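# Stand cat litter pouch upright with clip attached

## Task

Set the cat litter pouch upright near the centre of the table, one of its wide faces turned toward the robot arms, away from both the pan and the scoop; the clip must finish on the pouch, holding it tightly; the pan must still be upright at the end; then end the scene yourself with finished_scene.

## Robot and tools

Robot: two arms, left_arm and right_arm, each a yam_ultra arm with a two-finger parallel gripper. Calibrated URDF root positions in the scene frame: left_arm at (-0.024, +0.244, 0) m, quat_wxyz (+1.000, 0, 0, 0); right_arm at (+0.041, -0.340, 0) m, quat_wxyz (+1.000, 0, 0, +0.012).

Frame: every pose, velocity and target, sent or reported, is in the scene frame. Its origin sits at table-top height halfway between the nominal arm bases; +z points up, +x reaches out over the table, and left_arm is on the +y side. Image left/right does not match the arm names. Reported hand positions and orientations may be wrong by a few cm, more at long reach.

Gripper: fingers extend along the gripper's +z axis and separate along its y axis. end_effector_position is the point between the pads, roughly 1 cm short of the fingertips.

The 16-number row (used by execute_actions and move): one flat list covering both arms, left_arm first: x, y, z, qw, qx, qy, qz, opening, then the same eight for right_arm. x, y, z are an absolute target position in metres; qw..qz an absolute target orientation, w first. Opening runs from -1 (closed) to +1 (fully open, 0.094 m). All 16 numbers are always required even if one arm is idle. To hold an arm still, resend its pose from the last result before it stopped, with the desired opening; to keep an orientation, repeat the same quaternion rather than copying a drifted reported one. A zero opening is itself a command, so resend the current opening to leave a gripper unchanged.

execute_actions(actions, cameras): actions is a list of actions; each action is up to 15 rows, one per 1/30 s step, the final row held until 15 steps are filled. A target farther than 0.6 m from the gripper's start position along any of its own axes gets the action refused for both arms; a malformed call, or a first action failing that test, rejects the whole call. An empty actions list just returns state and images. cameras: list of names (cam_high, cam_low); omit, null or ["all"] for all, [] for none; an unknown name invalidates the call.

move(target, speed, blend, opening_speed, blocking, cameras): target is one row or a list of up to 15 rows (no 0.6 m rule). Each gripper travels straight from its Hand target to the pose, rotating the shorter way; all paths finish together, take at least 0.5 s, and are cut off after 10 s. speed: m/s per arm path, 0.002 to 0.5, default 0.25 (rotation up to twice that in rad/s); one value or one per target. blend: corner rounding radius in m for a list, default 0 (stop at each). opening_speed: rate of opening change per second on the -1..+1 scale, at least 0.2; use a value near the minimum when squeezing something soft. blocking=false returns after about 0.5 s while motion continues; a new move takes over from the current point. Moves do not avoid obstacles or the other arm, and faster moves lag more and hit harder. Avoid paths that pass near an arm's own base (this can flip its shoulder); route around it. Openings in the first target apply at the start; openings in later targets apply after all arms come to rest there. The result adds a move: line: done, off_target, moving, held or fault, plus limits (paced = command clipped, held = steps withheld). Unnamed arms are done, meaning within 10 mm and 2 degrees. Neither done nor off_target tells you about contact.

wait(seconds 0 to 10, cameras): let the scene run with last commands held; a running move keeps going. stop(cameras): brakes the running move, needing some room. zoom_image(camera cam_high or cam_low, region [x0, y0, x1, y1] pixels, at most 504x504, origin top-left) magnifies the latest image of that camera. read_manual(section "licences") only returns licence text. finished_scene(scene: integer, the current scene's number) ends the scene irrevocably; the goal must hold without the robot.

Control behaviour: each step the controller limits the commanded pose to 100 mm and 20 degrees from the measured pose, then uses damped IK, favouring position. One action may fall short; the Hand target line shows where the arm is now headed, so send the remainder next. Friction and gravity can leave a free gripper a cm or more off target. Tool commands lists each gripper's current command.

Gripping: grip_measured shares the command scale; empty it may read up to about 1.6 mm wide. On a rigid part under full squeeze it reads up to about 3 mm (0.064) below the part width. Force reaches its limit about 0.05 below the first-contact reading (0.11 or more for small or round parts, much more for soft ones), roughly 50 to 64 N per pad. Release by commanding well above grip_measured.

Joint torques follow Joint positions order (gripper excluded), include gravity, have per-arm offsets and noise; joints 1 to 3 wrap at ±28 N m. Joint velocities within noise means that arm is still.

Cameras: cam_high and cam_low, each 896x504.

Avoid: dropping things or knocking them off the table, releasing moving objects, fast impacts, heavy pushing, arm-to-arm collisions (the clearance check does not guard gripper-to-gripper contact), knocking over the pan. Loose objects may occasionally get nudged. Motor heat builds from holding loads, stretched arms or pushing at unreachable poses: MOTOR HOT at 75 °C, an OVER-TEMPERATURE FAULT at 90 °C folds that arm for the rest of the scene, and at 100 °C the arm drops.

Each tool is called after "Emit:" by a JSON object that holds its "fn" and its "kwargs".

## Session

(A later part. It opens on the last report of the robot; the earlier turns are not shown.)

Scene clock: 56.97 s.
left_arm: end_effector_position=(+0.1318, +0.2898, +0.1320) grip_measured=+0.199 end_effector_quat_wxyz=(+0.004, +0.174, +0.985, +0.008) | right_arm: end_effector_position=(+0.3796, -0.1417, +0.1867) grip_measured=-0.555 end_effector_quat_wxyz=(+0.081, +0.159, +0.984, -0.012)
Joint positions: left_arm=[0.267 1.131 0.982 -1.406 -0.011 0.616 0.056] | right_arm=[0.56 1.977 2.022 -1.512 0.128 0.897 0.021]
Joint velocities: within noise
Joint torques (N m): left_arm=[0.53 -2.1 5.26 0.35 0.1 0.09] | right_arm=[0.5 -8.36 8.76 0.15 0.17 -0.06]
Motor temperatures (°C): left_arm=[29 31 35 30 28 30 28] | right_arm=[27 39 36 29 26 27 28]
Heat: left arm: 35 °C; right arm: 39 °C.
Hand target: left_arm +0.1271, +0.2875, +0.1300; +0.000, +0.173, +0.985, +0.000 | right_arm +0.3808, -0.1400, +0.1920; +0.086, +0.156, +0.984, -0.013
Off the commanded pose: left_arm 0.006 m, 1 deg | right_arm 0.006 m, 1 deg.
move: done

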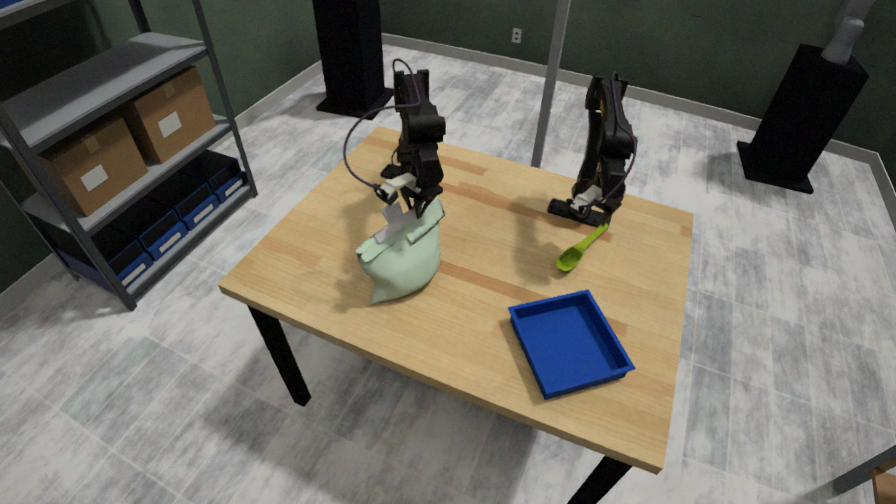

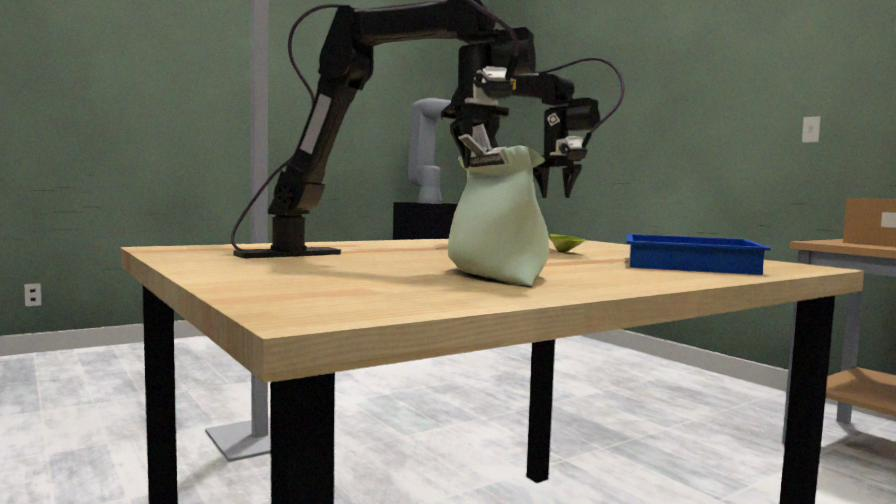

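Emit:
{"fn": "move", "kwargs": {"target": [[0.127,0.2875,0.13,0,0.17279,0.98496,0,0.2,0.381,-0.140,0.218,0.08608,0.15584,0.98393,-0.01363,-0.9]], "speed": 0.06}}

Emit:
{"fn": "zoom_image", "kwargs": {"camera": "cam_high", "region": [330, 140, 480, 310]}}

Emit:
{"fn": "zoom_image", "kwargs": {"camera": "cam_low", "region": [410, 110, 590, 310]}}

Scene clock: 57.80 s.
left_arm: end_effector_position=(+0.1318, +0.2898, +0.1320) grip_measured=+0.199 end_effector_quat_wxyz=(+0.004, +0.174, +0.985, +0.008) | right_arm: end_effector_position=(+0.3797, -0.1417, +0.1931) grip_measured=-0.557 end_effector_quat_wxyz=(+0.081, +0.159, +0.984, -0.012)
Joint positions: left_arm=[0.267 1.131 0.982 -1.406 -0.011 0.616 0.056] | right_arm=[0.56 1.987 2.064 -1.544 0.128 0.898 0.021]
Joint velocities: within noise
Joint torques (N m): left_arm=[0.49 -1.96 5.33 0.38 0.11 0.06] | right_arm=[0.36 -11.74 9.84 0.17 0.15 -0.11]
Motor temperatures (°C): left_arm=[29 31 35 30 28 30 28] | right_arm=[27 39 36 29 26 27 28]
Heat: left arm: 35 °C; right arm: 39 °C.
Hand target: left_arm +0.1271, +0.2875, +0.1300; +0.000, +0.173, +0.985, +0.000 | right_arm +0.3802, -0.1405, +0.2171; +0.107, +0.154, +0.982, +0.005
Off the commanded pose: left_arm 0.006 m, 1 deg | right_arm 0.025 m, 1 deg.
joint sent to its limit (right arm) — joint 4 (wrist pitch), lower limit. The joint targets are off in orientation, not in position.
move: off_target (right_arm)

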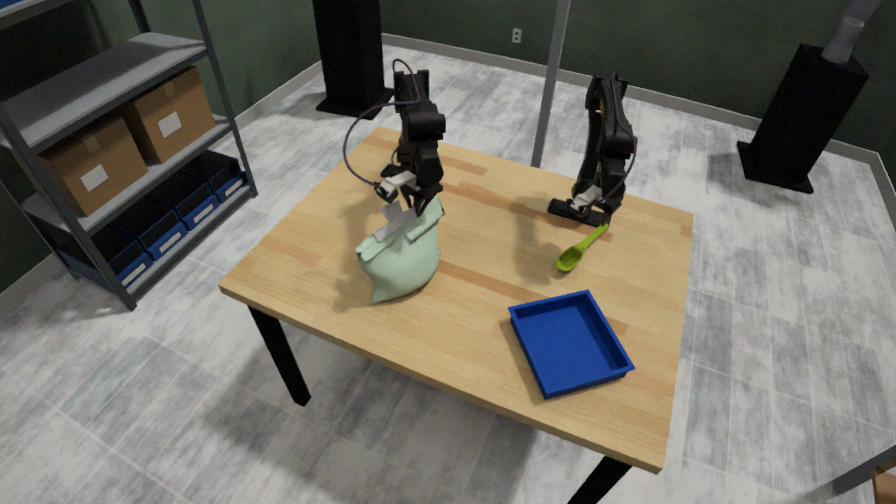

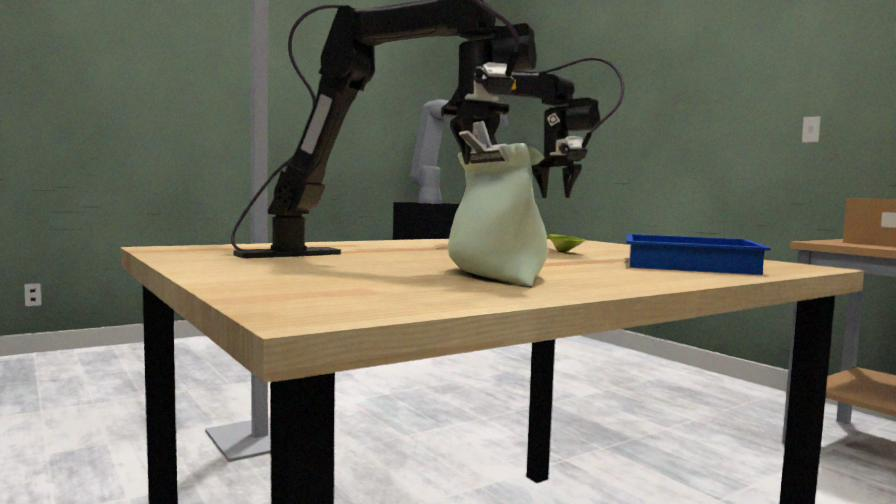

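Scaled by 2.965.

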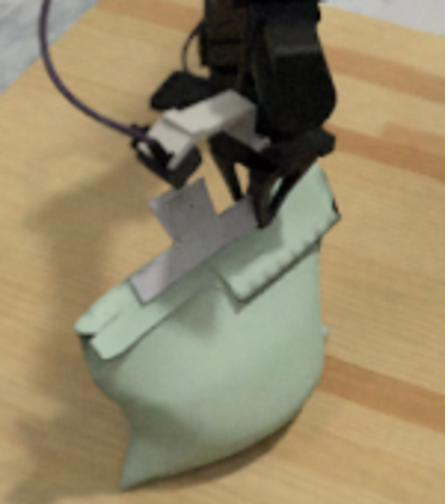

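Scaled by 2.520.

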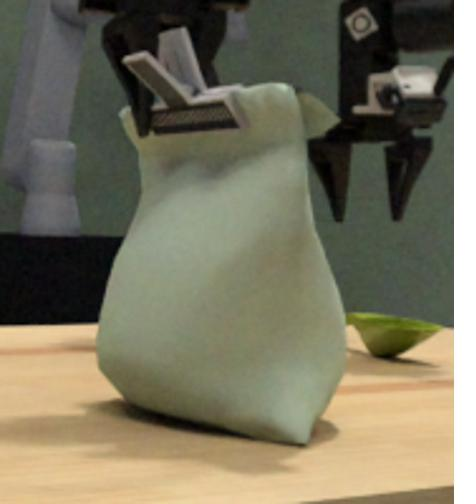

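Emit:
{"fn": "move", "kwargs": {"target": [[0.127,0.2875,0.13,0,0.17279,0.98496,0,0.2,0.347,-0.121,0.218,0.08689,-0.07816,0.99312,0.00684,-0.9],[0.127,0.2875,0.13,0,0.17279,0.98496,0,0.2,0.313,-0.1,0.218,0.08289,-0.30784,0.94743,0.02693,-0.9]], "speed": 0.16, "blend": 0.02}}

Emit:
{"fn": "zoom_image", "kwargs": {"camera": "cam_high", "region": [340, 130, 510, 300]}}

Emit:
{"fn": "zoom_image", "kwargs": {"camera": "cam_low", "region": [400, 110, 600, 310]}}

Scene clock: 61.73 s.
left_arm: end_effector_position=(+0.1318, +0.2898, +0.1320) grip_measured=+0.199 end_effector_quat_wxyz=(+0.004, +0.174, +0.985, +0.008) | right_arm: end_effector_position=(+0.3262, -0.1069, +0.1963) grip_measured=-0.557 end_effector_quat_wxyz=(+0.063, -0.288, +0.956, -0.003)
Joint positions: left_arm=[0.267 1.131 0.982 -1.406 -0.011 0.617 0.056] | right_arm=[0.685 1.874 1.925 -1.509 0.056 0.12 0.021]
Joint velocities: within noise
Joint torques (N m): left_arm=[0.38 -2.06 5.45 0.34 0.11 0.02] | right_arm=[1.65 -13.56 5.79 0.32 -0.43 -0.31]
Motor temperatures (°C): left_arm=[29 31 35 30 28 30 28] | right_arm=[27 40 36 29 26 27 29]
Heat: left arm: 35 °C; right arm: 40 °C.
Hand target: left_arm +0.1271, +0.2875, +0.1300; +0.000, +0.173, +0.985, +0.000 | right_arm +0.3131, -0.1007, +0.2174; +0.083, -0.308, +0.947, +0.026
Off the commanded pose: left_arm 0.006 m, 1 deg | right_arm 0.026 m, 5 deg.
move: off_target (right_arm)

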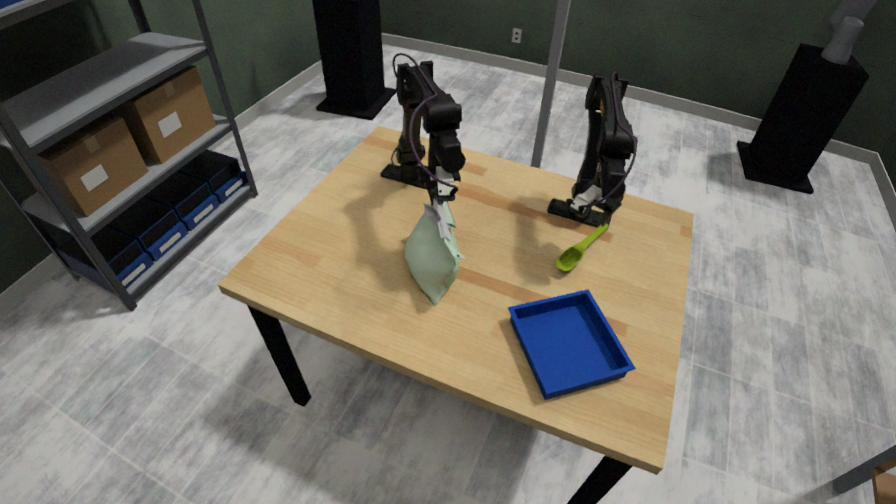

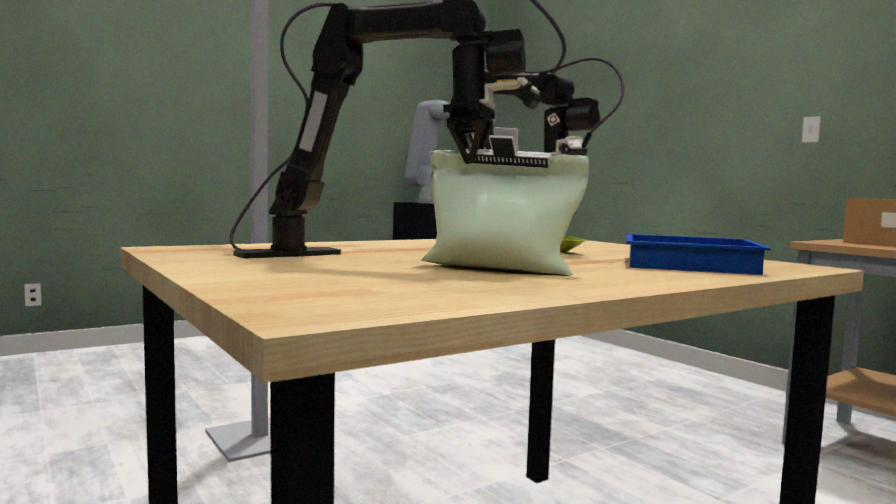

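Scaled by 2.965.

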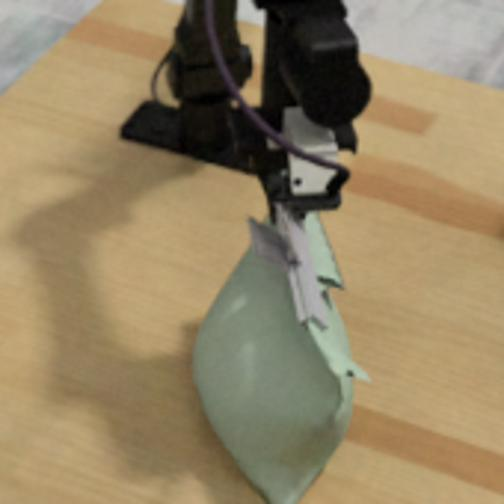

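Scaled by 2.520.

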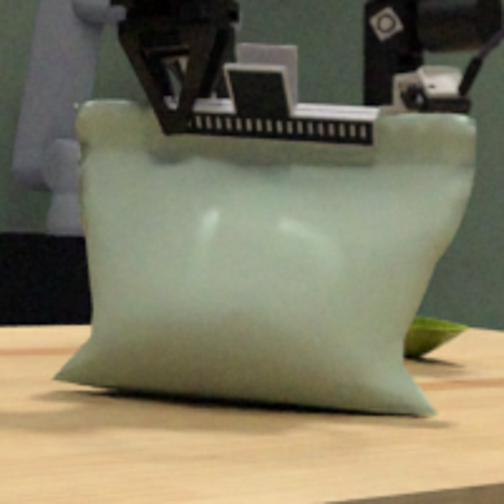

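Emit:
{"fn": "move", "kwargs": {"target": [[0.127,0.2875,0.13,0,0.17279,0.98496,0,0.2,0.272,-0.078,0.218,0.07431,-0.52051,0.84939,0.04554,-0.9],[0.127,0.2875,0.13,0,0.17279,0.98496,0,0.2,0.236,-0.055,0.218,0.06163,-0.70442,0.70442,0.06163,-0.9]], "speed": 0.16, "blend": 0.02}}

Emit:
{"fn": "zoom_image", "kwargs": {"camera": "cam_high", "region": [360, 120, 530, 290]}}

Emit:
{"fn": "zoom_image", "kwargs": {"camera": "cam_low", "region": [400, 110, 600, 310]}}

Scene clock: 65.50 s.
left_arm: end_effector_position=(+0.1318, +0.2898, +0.1320) grip_measured=+0.199 end_effector_quat_wxyz=(+0.004, +0.174, +0.985, +0.008) | right_arm: end_effector_position=(+0.2554, -0.0649, +0.1966) grip_measured=-0.563 end_effector_quat_wxyz=(-0.041, +0.685, -0.727, -0.022)
Joint positions: left_arm=[0.267 1.131 0.982 -1.406 -0.011 0.617 0.056] | right_arm=[0.865 1.818 1.857 -1.523 -0.032 -0.62 0.021]
Joint velocities: within noise
Joint torques (N m): left_arm=[0.46 -2.06 5.24 0.34 0.06 0.1] | right_arm=[2.04 -11.89 7.15 0.2 -0.93 -0.44]
Motor temperatures (°C): left_arm=[29 31 35 30 28 30 28] | right_arm=[27 41 36 29 26 27 29]
Heat: left arm: 35 °C; right arm: 41 °C.
Hand target: left_arm +0.1271, +0.2875, +0.1300; +0.000, +0.173, +0.985, +0.000 | right_arm +0.2364, -0.0561, +0.2175; -0.062, +0.705, -0.704, -0.061
Off the commanded pose: left_arm 0.006 m, 1 deg | right_arm 0.031 m, 6 deg.
move: off_target (right_arm)

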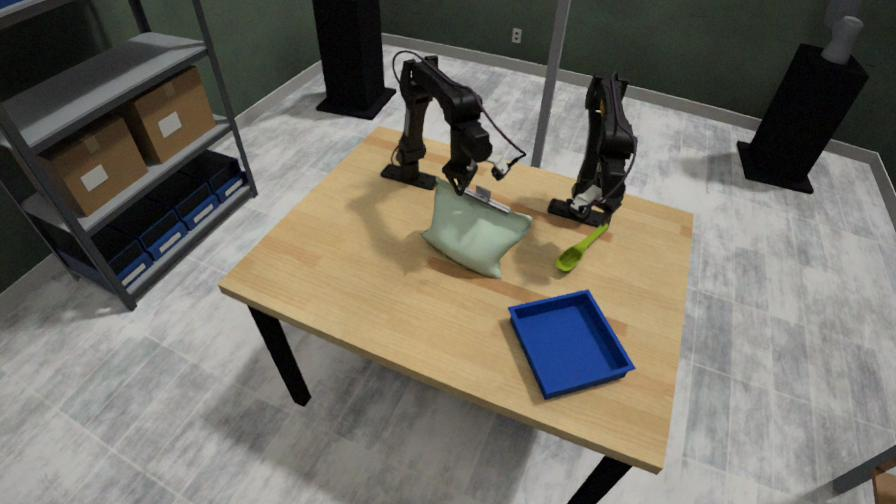

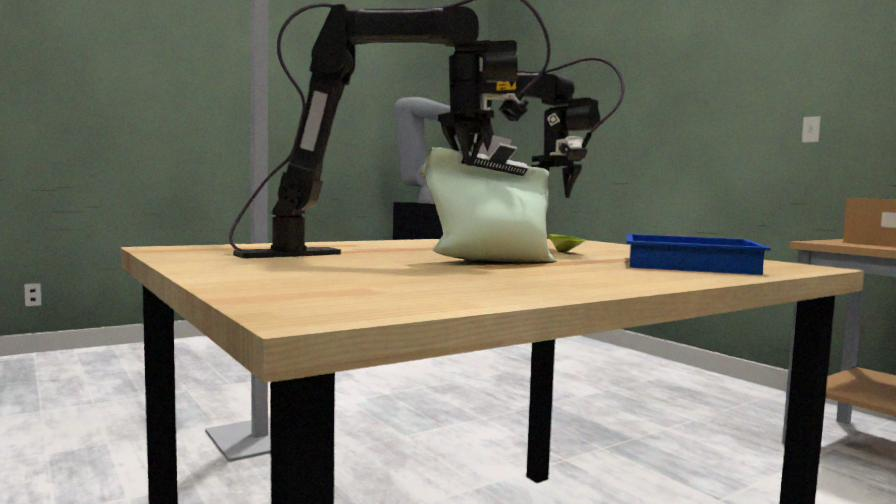

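Scaled by 2.965.

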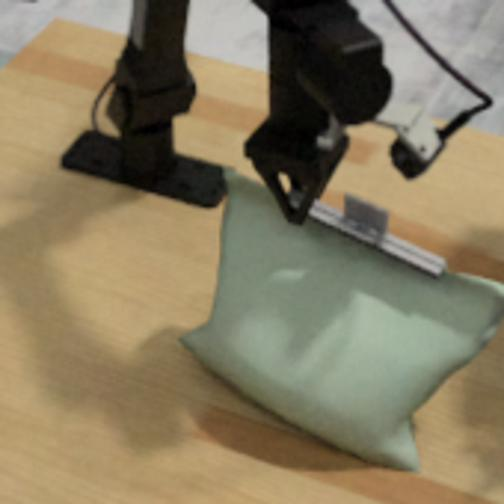

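Scaled by 2.520.

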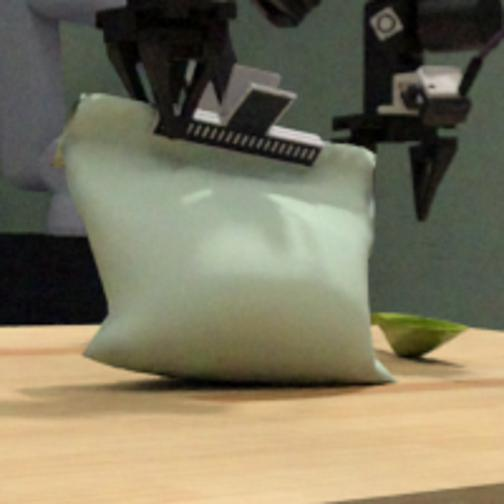

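Emit:
{"fn": "move", "kwargs": {"target": [[0.127,0.2875,0.13,0,0.17279,0.98496,0,0.2,0.232,-0.055,0.24,0.08767,-0.68948,0.71398,0.08466,-0.9]], "speed": 0.06}}

Emit:
{"fn": "zoom_image", "kwargs": {"camera": "cam_high", "region": [360, 120, 530, 290]}}

Emit:
{"fn": "zoom_image", "kwargs": {"camera": "cam_low", "region": [400, 110, 600, 310]}}

Scene clock: 67.17 s.
left_arm: end_effector_position=(+0.1318, +0.2898, +0.1320) grip_measured=+0.199 end_effector_quat_wxyz=(+0.004, +0.174, +0.985, +0.008) | right_arm: end_effector_position=(+0.2442, -0.0643, +0.2053) grip_measured=-0.564 end_effector_quat_wxyz=(+0.042, -0.682, +0.728, +0.047)
Joint positions: left_arm=[0.267 1.131 0.982 -1.406 -0.011 0.617 0.056] | right_arm=[0.865 1.792 1.857 -1.541 -0.083 -0.613 0.02]
Joint velocities: within noise
Joint torques (N m): left_arm=[0.58 -1.92 5.39 0.35 0.09 0.05] | right_arm=[0.96 -12.72 9.11 0.27 -0.78 -0.19]
Motor temperatures (°C): left_arm=[29 31 35 30 28 30 28] | right_arm=[27 42 36 29 26 27 29]
Heat: left arm: 35 °C; right arm: 42 °C.
Hand target: left_arm +0.1271, +0.2875, +0.1300; +0.000, +0.173, +0.985, +0.000 | right_arm +0.2316, -0.0568, +0.2390; -0.088, +0.690, -0.713, -0.084
Off the commanded pose: left_arm 0.006 m, 1 deg | right_arm 0.038 m, 7 deg.
move: off_target (right_arm)

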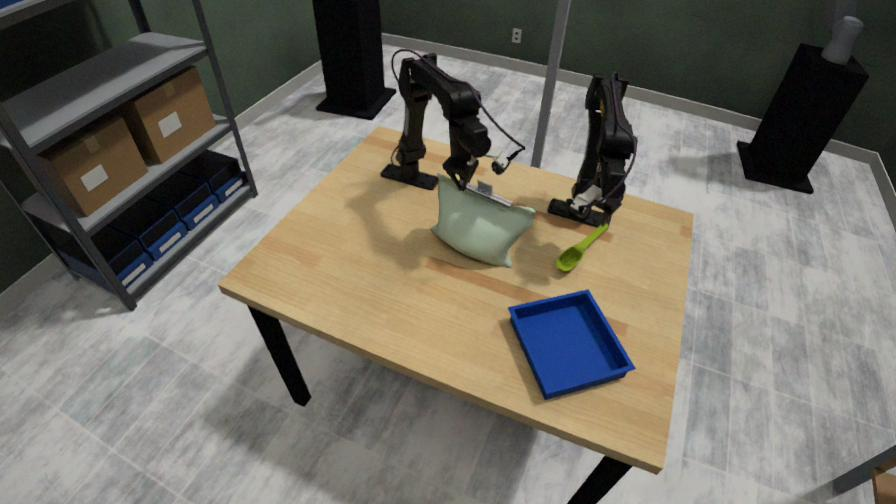

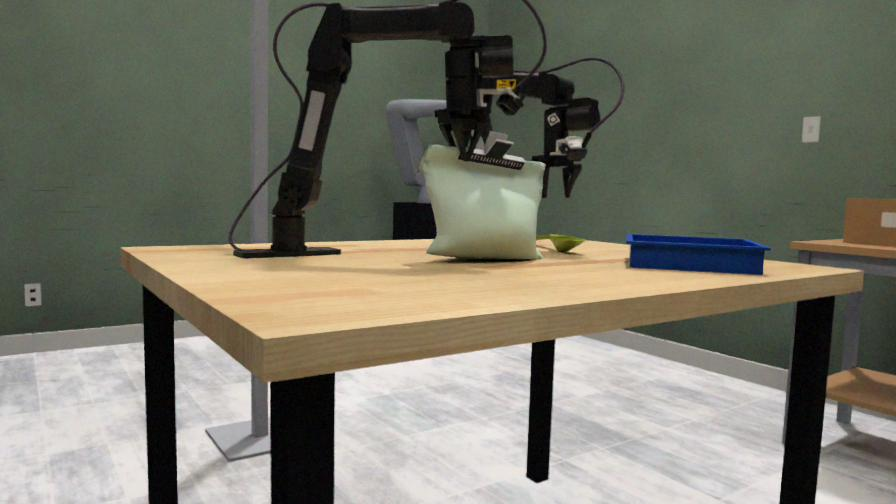

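Scaled by 2.965.

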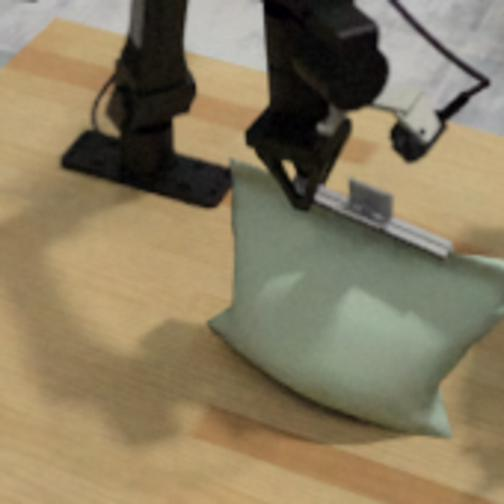

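Scaled by 2.520.

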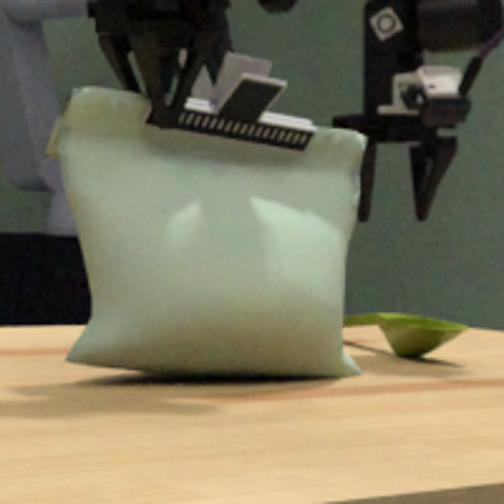

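Emit:
{"fn": "move", "kwargs": {"target": [[0.127,0.2875,0.13,0,0.17279,0.98496,0,0.2,0.212,-0.038,0.242,0.08155,-0.73761,0.66415,0.09057,-0.9]], "speed": 0.08}}

Emit:
{"fn": "zoom_image", "kwargs": {"camera": "cam_high", "region": [360, 120, 530, 290]}}

Emit:
{"fn": "zoom_image", "kwargs": {"camera": "cam_low", "region": [400, 110, 600, 310]}}

Scene clock: 68.97 s.
left_arm: end_effector_position=(+0.1318, +0.2898, +0.1320) grip_measured=+0.199 end_effector_quat_wxyz=(+0.004, +0.174, +0.985, +0.008) | right_arm: end_effector_position=(+0.2226, -0.0532, +0.2089) grip_measured=-0.564 end_effector_quat_wxyz=(-0.038, +0.726, -0.685, -0.051)
Joint positions: left_arm=[0.267 1.131 0.982 -1.406 -0.011 0.617 0.056] | right_arm=[0.932 1.791 1.871 -1.562 -0.09 -0.669 0.02]
Joint velocities: within noise
Joint torques (N m): left_arm=[0.58 -1.96 5.37 0.36 0.11 0.04] | right_arm=[1.36 -11.51 10.92 0.28 -0.82 -0.31]
Motor temperatures (°C): left_arm=[29 31 35 30 28 30 28] | right_arm=[27 42 37 29 27 27 29]
Heat: left arm: 35 °C; right arm: 42 °C.
Hand target: left_arm +0.1271, +0.2875, +0.1300; +0.000, +0.173, +0.985, +0.000 | right_arm +0.2113, -0.0402, +0.2415; -0.086, +0.738, -0.663, -0.090
Off the commanded pose: left_arm 0.006 m, 1 deg | right_arm 0.038 m, 7 deg.
joint read past its limit (right arm) — joint 4 (wrist pitch), lower limit.
joint sent to its limit (right arm) — joint 4 (wrist pitch), lower limit. The joint targets still meet the commanded pose.
move: off_target (right_arm)

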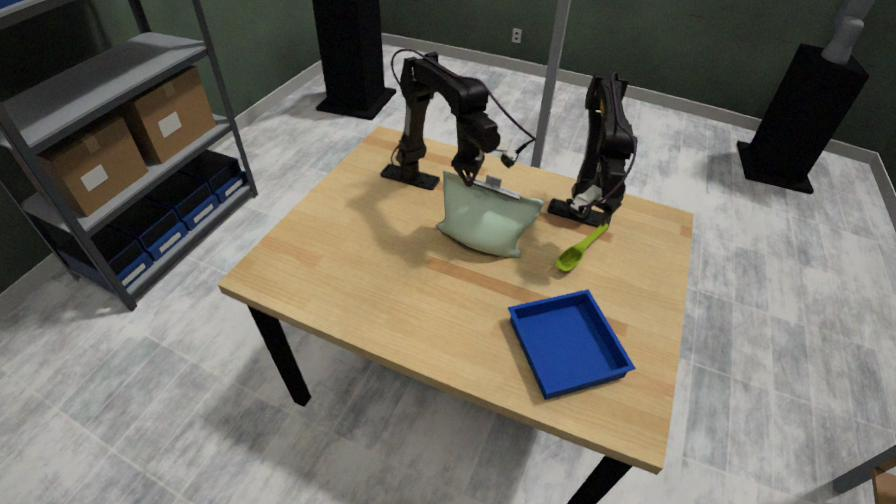

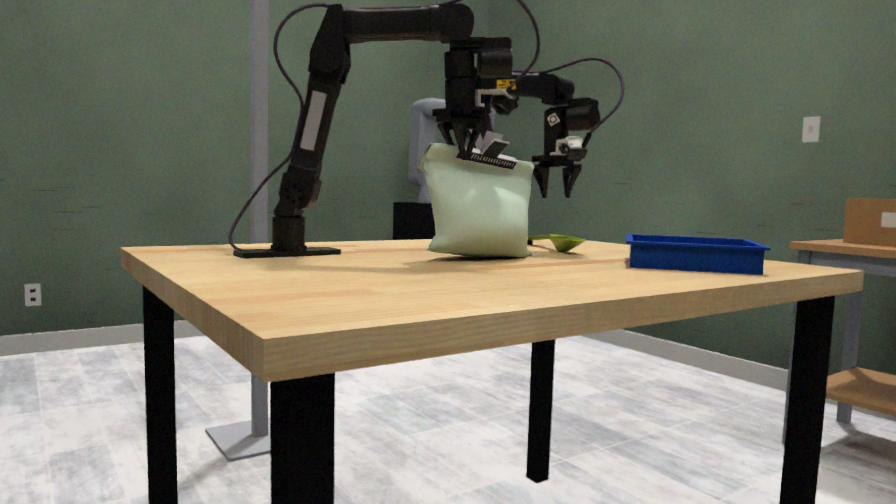

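Scaled by 2.965.

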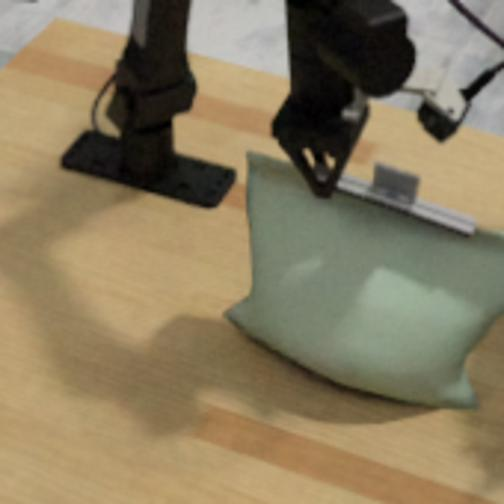

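Scaled by 2.520.

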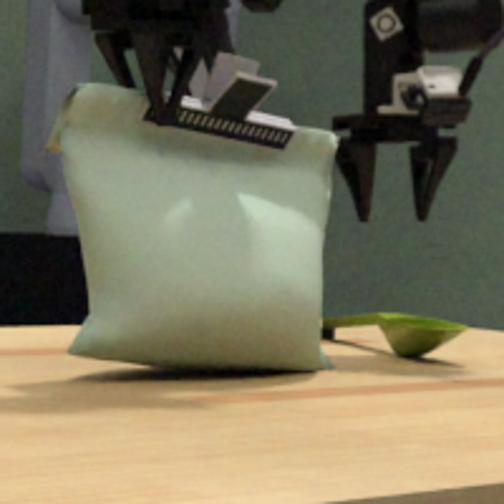

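Emit:
{"fn": "move", "kwargs": {"target": [[0.127,0.2875,0.13,0,0.17279,0.98496,0,0.2,0.232,-0.05,0.222,0.07195,-0.7214,0.68458,0.07582,-0.9],[0.127,0.2875,0.13,0,0.17279,0.98496,0,0.2,0.239,-0.054,0.195,0.07195,-0.7214,0.68458,0.07582,-0.9]], "speed": 0.06, "blend": 0.01}}

Emit:
{"fn": "zoom_image", "kwargs": {"camera": "cam_high", "region": [360, 120, 560, 290]}}

Emit:
{"fn": "zoom_image", "kwargs": {"camera": "cam_low", "region": [400, 110, 600, 310]}}

Scene clock: 70.93 s.
left_arm: end_effector_position=(+0.1317, +0.2898, +0.1320) grip_measured=+0.199 end_effector_quat_wxyz=(+0.004, +0.174, +0.985, +0.008) | right_arm: end_effector_position=(+0.2386, -0.0635, +0.1885) grip_measured=-0.564 end_effector_quat_wxyz=(-0.042, +0.719, -0.692, -0.054)
Joint positions: left_arm=[0.267 1.131 0.982 -1.407 -0.011 0.617 0.056] | right_arm=[0.871 1.763 1.752 -1.465 -0.1 -0.71 0.02]
Joint velocities: within noise
Joint torques (N m): left_arm=[0.47 -1.98 5.26 0.35 0.13 0.05] | right_arm=[-0.46 -9.63 4.7 0.74 -0.53 -0.15]
Motor temperatures (°C): left_arm=[29 31 35 30 28 30 28] | right_arm=[27 42 37 29 27 27 29]
Heat: left arm: 35 °C; right arm: 42 °C.
Hand target: left_arm +0.1270, +0.2875, +0.1300; +0.000, +0.173, +0.985, +0.000 | right_arm +0.2389, -0.0543, +0.1956; -0.071, +0.722, -0.684, -0.075
Off the commanded pose: left_arm 0.006 m, 1 deg | right_arm 0.012 m, 4 deg.
move: off_target (right_arm)

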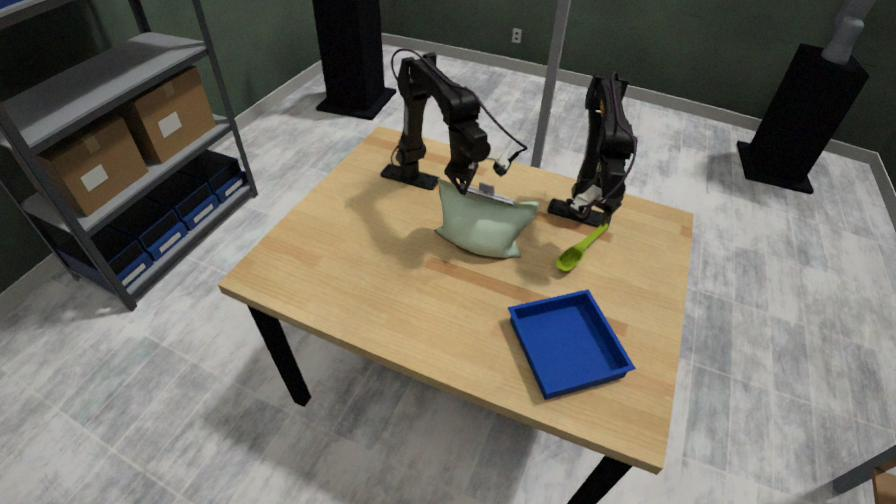

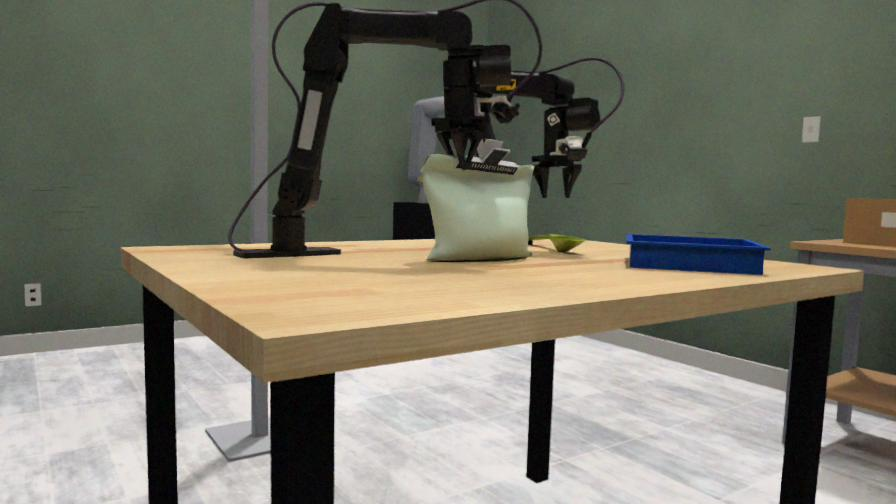

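Scaled by 2.520.

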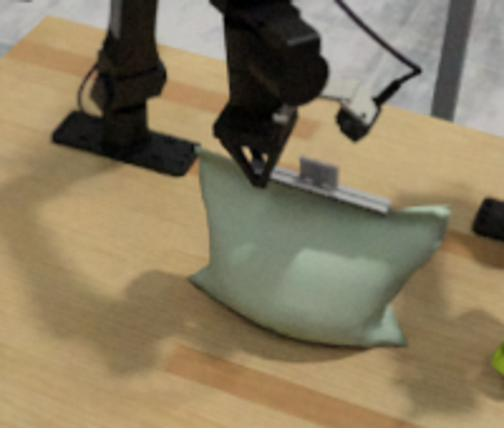

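Scaled by 2.520.

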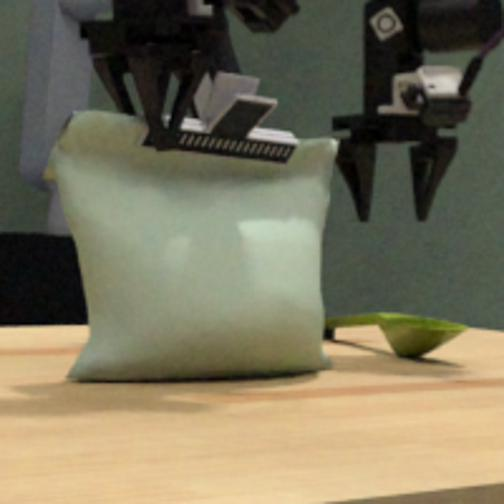

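Emit:
{"fn": "move", "kwargs": {"target": [[0.127,0.2875,0.13,0,0.17279,0.98496,0,0.2,0.243,-0.056,0.184,0.07195,-0.7214,0.68458,0.07582,-0.9]], "speed": 0.06}}

Emit:
{"fn": "zoom_image", "kwargs": {"camera": "cam_high", "region": [360, 120, 560, 290]}}

Emit:
{"fn": "zoom_image", "kwargs": {"camera": "cam_low", "region": [400, 110, 600, 310]}}

Scene clock: 72.07 s.
left_arm: end_effector_position=(+0.1317, +0.2898, +0.1320) grip_measured=+0.199 end_effector_quat_wxyz=(+0.004, +0.174, +0.985, +0.008) | right_arm: end_effector_position=(+0.2412, -0.0643, +0.1793) grip_measured=-0.564 end_effector_quat_wxyz=(-0.045, +0.723, -0.687, -0.058)
Joint positions: left_arm=[0.267 1.131 0.982 -1.407 -0.011 0.617 0.056] | right_arm=[0.858 1.754 1.703 -1.422 -0.109 -0.734 0.02]
Joint velocities: within noise
Joint torques (N m): left_arm=[0.39 -2.02 5.27 0.37 0.11 0.09] | right_arm=[-0.5 -9.13 4.6 0.77 -0.39 -0.08]
Motor temperatures (°C): left_arm=[29 31 35 30 28 30 28] | right_arm=[27 42 36 29 27 27 29]
Heat: left arm: 35 °C; right arm: 42 °C.
Hand target: left_arm +0.1270, +0.2875, +0.1300; +0.000, +0.173, +0.985, +0.000 | right_arm +0.2429, -0.0562, +0.1843; -0.071, +0.722, -0.684, -0.075
Off the commanded pose: left_arm 0.006 m, 1 deg | right_arm 0.010 m, 4 deg.
move: off_target (right_arm)

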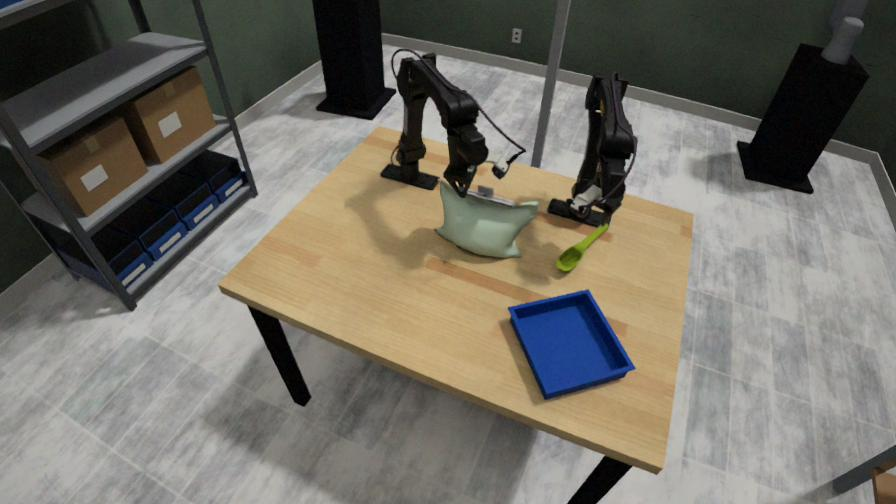

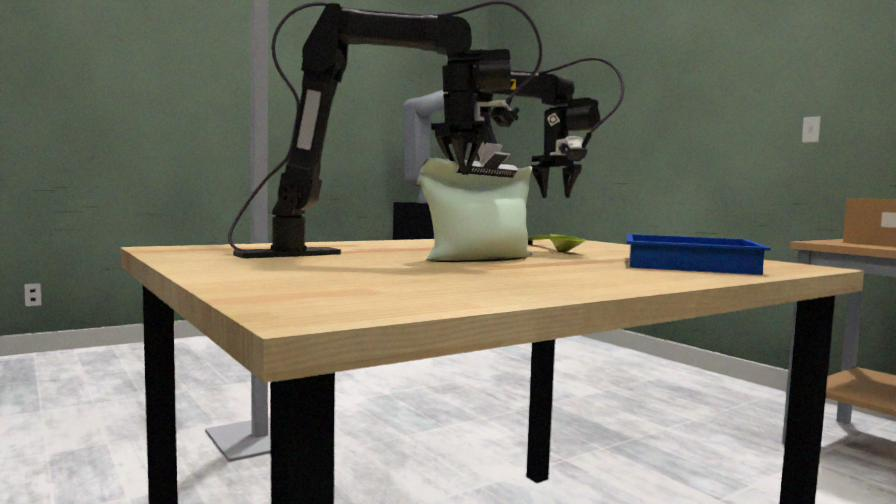

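Scaled by 2.520.

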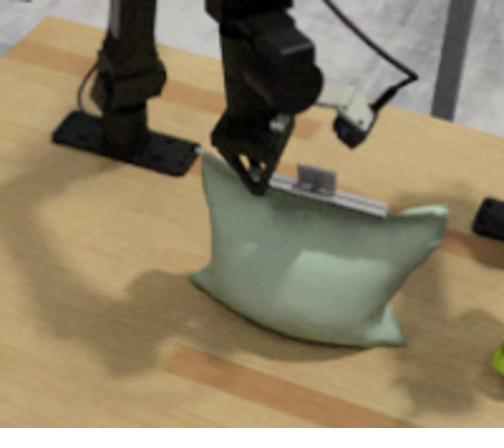

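Scaled by 2.520.

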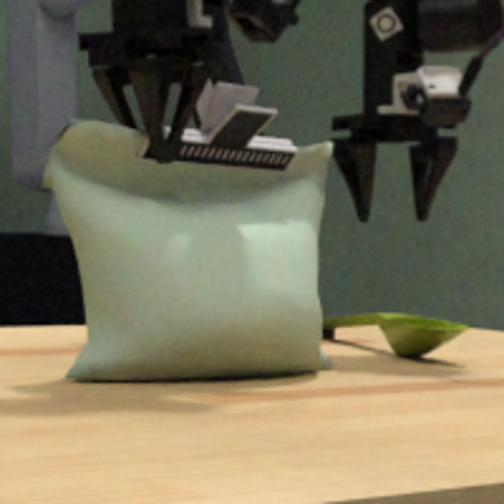

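Emit:
{"fn": "move", "kwargs": {"target": [[0.127,0.2875,0.13,0,0.17279,0.98496,0,0.2,0.243,-0.056,0.187,0.07195,-0.7214,0.68458,0.07582,0.2]], "speed": 0.06, "opening_speed": 0.5}}

Emit:
{"fn": "zoom_image", "kwargs": {"camera": "cam_high", "region": [360, 120, 560, 290]}}

Emit:
{"fn": "zoom_image", "kwargs": {"camera": "cam_low", "region": [400, 110, 600, 310]}}

Scene clock: 74.60 s.
left_arm: end_effector_position=(+0.1317, +0.2898, +0.1320) grip_measured=+0.199 end_effector_quat_wxyz=(+0.004, +0.174, +0.985, +0.008) | right_arm: end_effector_position=(+0.2432, -0.0578, +0.1803) grip_measured=+0.198 end_effector_quat_wxyz=(-0.057, +0.723, -0.686, -0.067)
Joint positions: left_arm=[0.267 1.131 0.982 -1.407 -0.011 0.617 0.056] | right_arm=[0.858 1.754 1.703 -1.396 -0.125 -0.734 0.056]
Joint velocities: within noise
Joint torques (N m): left_arm=[0.44 -2.1 5.49 0.33 0.06 0.02] | right_arm=[-0.47 -9.43 5.7 0.53 -0.32 -0.03]
Motor temperatures (°C): left_arm=[29 31 35 30 28 30 28] | right_arm=[27 42 36 29 27 27 29]
Heat: left arm: 35 °C; right arm: 42 °C.
Hand target: left_arm +0.1270, +0.2875, +0.1300; +0.000, +0.173, +0.985, +0.000 | right_arm +0.2430, -0.0561, +0.1870; -0.072, +0.721, -0.685, -0.076
Off the commanded pose: left_arm 0.006 m, 1 deg | right_arm 0.007 m, 2 deg.
move: done

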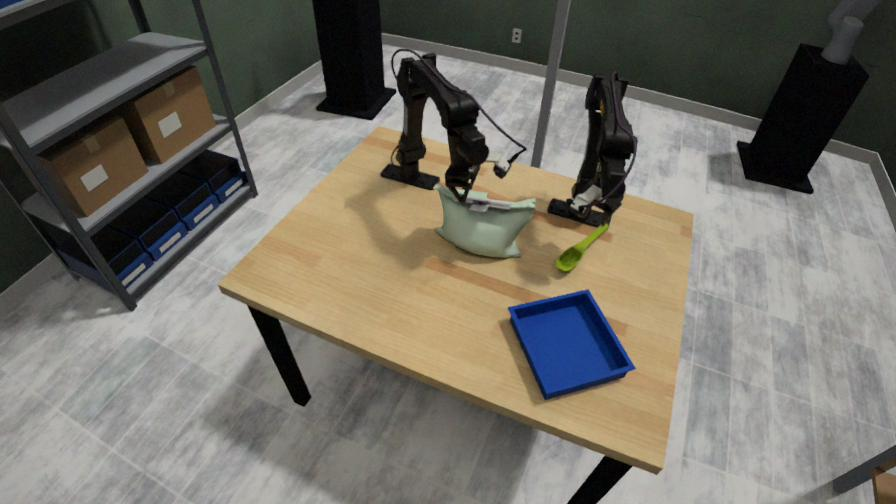

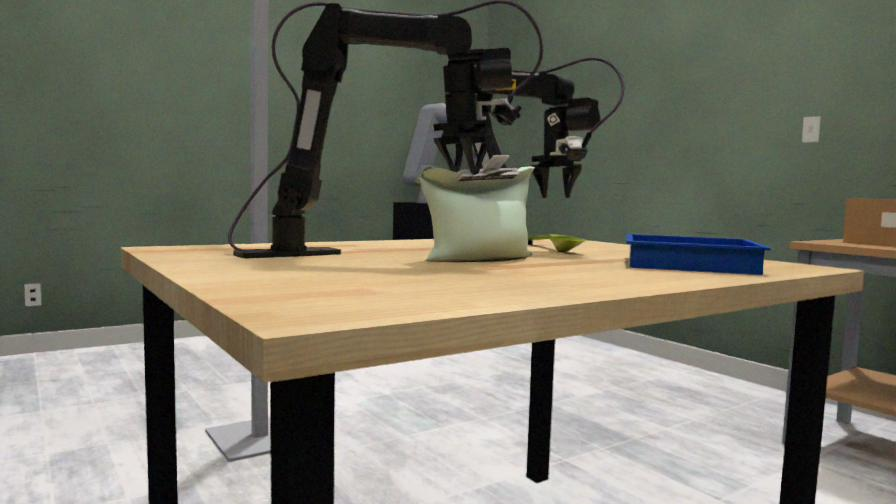

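Scaled by 2.520.

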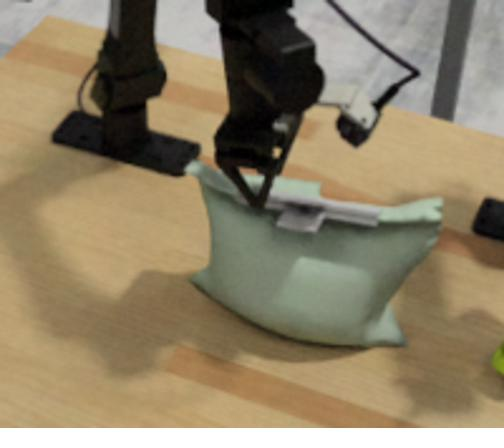

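Scaled by 2.520.

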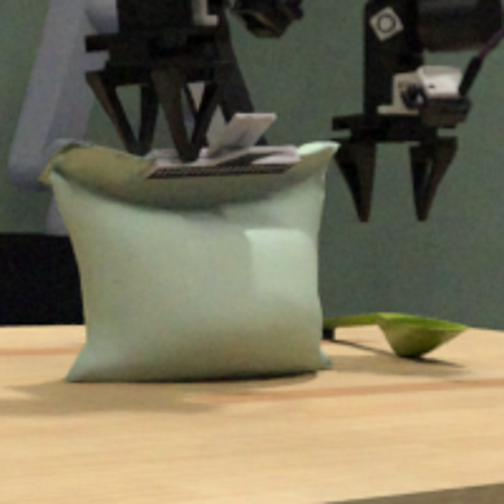

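Emit:
{"fn": "move", "kwargs": {"target": [[0.127,0.2875,0.13,0,0.17279,0.98496,0,0.2,0.243,-0.056,0.225,0.08767,-0.68948,0.71398,0.08466,0.3],[0.127,0.2875,0.13,0,0.17279,0.98496,0,0.2,0.22,-0.14,0.31,0.14,-0.68,0.70,0.12,0.3]], "speed": [0.1,0.25], "blend": 0.01}}

Emit:
{"fn": "zoom_image", "kwargs": {"camera": "cam_high", "region": [420, 170, 560, 280]}}

Emit:
{"fn": "zoom_image", "kwargs": {"camera": "cam_low", "region": [400, 140, 550, 280]}}

Scene clock: 76.40 s.
left_arm: end_effector_position=(+0.1317, +0.2898, +0.1320) grip_measured=+0.199 end_effector_quat_wxyz=(+0.004, +0.174, +0.985, +0.008) | right_arm: end_effector_position=(+0.2225, -0.1395, +0.3142) grip_measured=+0.298 end_effector_quat_wxyz=(-0.228, +0.668, -0.701, -0.107)
Joint positions: left_arm=[0.267 1.131 0.982 -1.407 -0.011 0.617 0.056] | right_arm=[0.643 1.356 1.786 -1.553 -0.25 -0.799 0.061]
Joint velocities: within noise
Joint torques (N m): left_arm=[0.47 -2.09 5.56 0.36 0.11 0.04] | right_arm=[-0.94 -2.92 4.25 0.86 -0.43 -0.09]
Motor temperatures (°C): left_arm=[29 31 35 30 28 30 28] | right_arm=[27 42 36 29 27 27 29]
Heat: left arm: 35 °C; right arm: 42 °C.
Hand target: left_arm +0.1270, +0.2875, +0.1300; +0.000, +0.173, +0.985, +0.000 | right_arm +0.2199, -0.1398, +0.3095; -0.217, +0.668, -0.702, -0.115
Off the commanded pose: left_arm 0.006 m, 1 deg | right_arm 0.005 m, 10 deg.
joint sent to its limit (right arm) — joint 4 (wrist pitch), lower limit. The joint targets are off in orientation, not in position.
move: off_target (right_arm)

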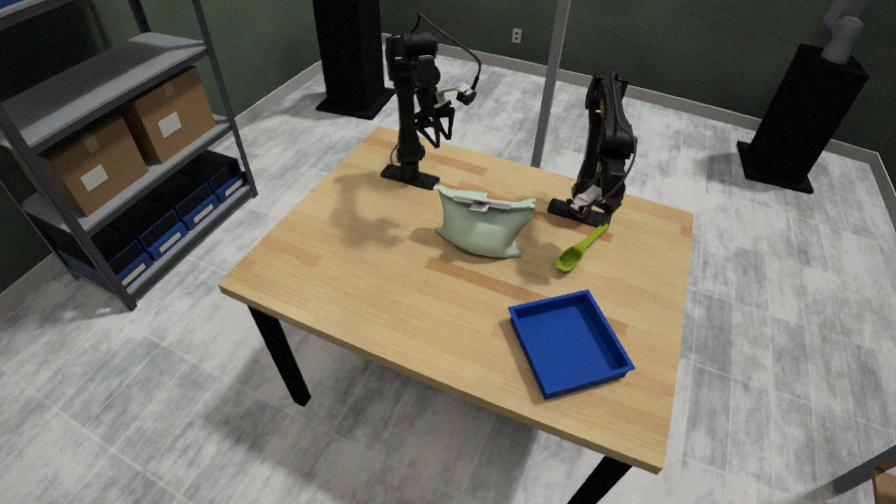

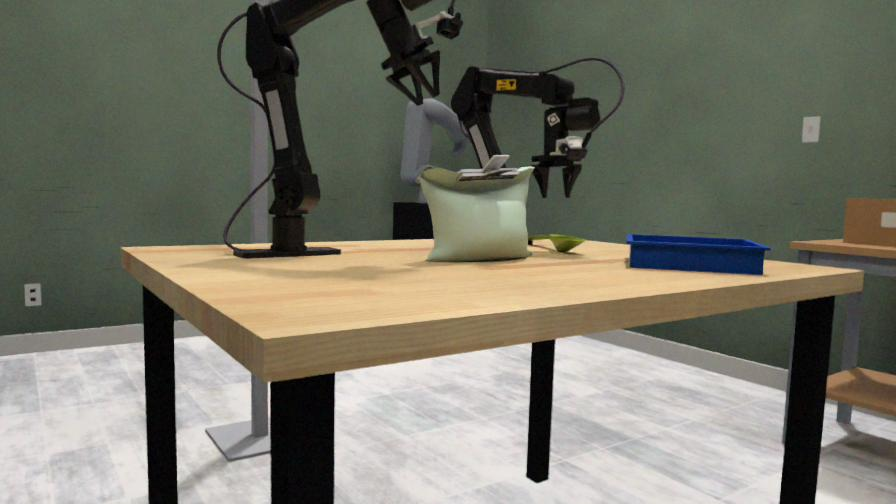

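Scaled by 3.600.

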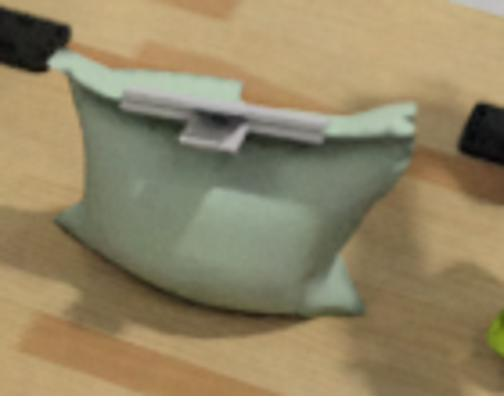

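Scaled by 3.360.

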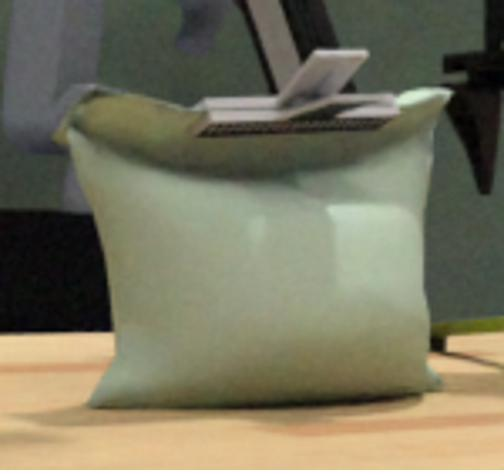

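Emit:
{"fn": "zoom_image", "kwargs": {"camera": "cam_high", "region": [430, 178, 540, 233]}}

Emit:
{"fn": "zoom_image", "kwargs": {"camera": "cam_low", "region": [410, 145, 550, 195]}}

Scaled by 4.582.

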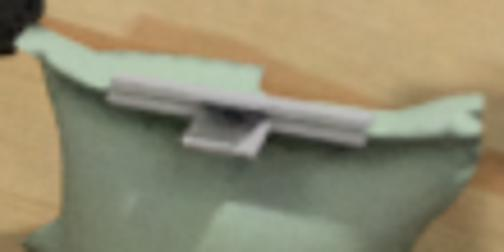

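Scaled by 3.600.

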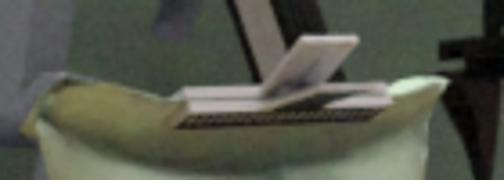

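Emit:
{"fn": "finished_scene", "kwargs": {"scene": 2}}

The scene is finished: the task was done.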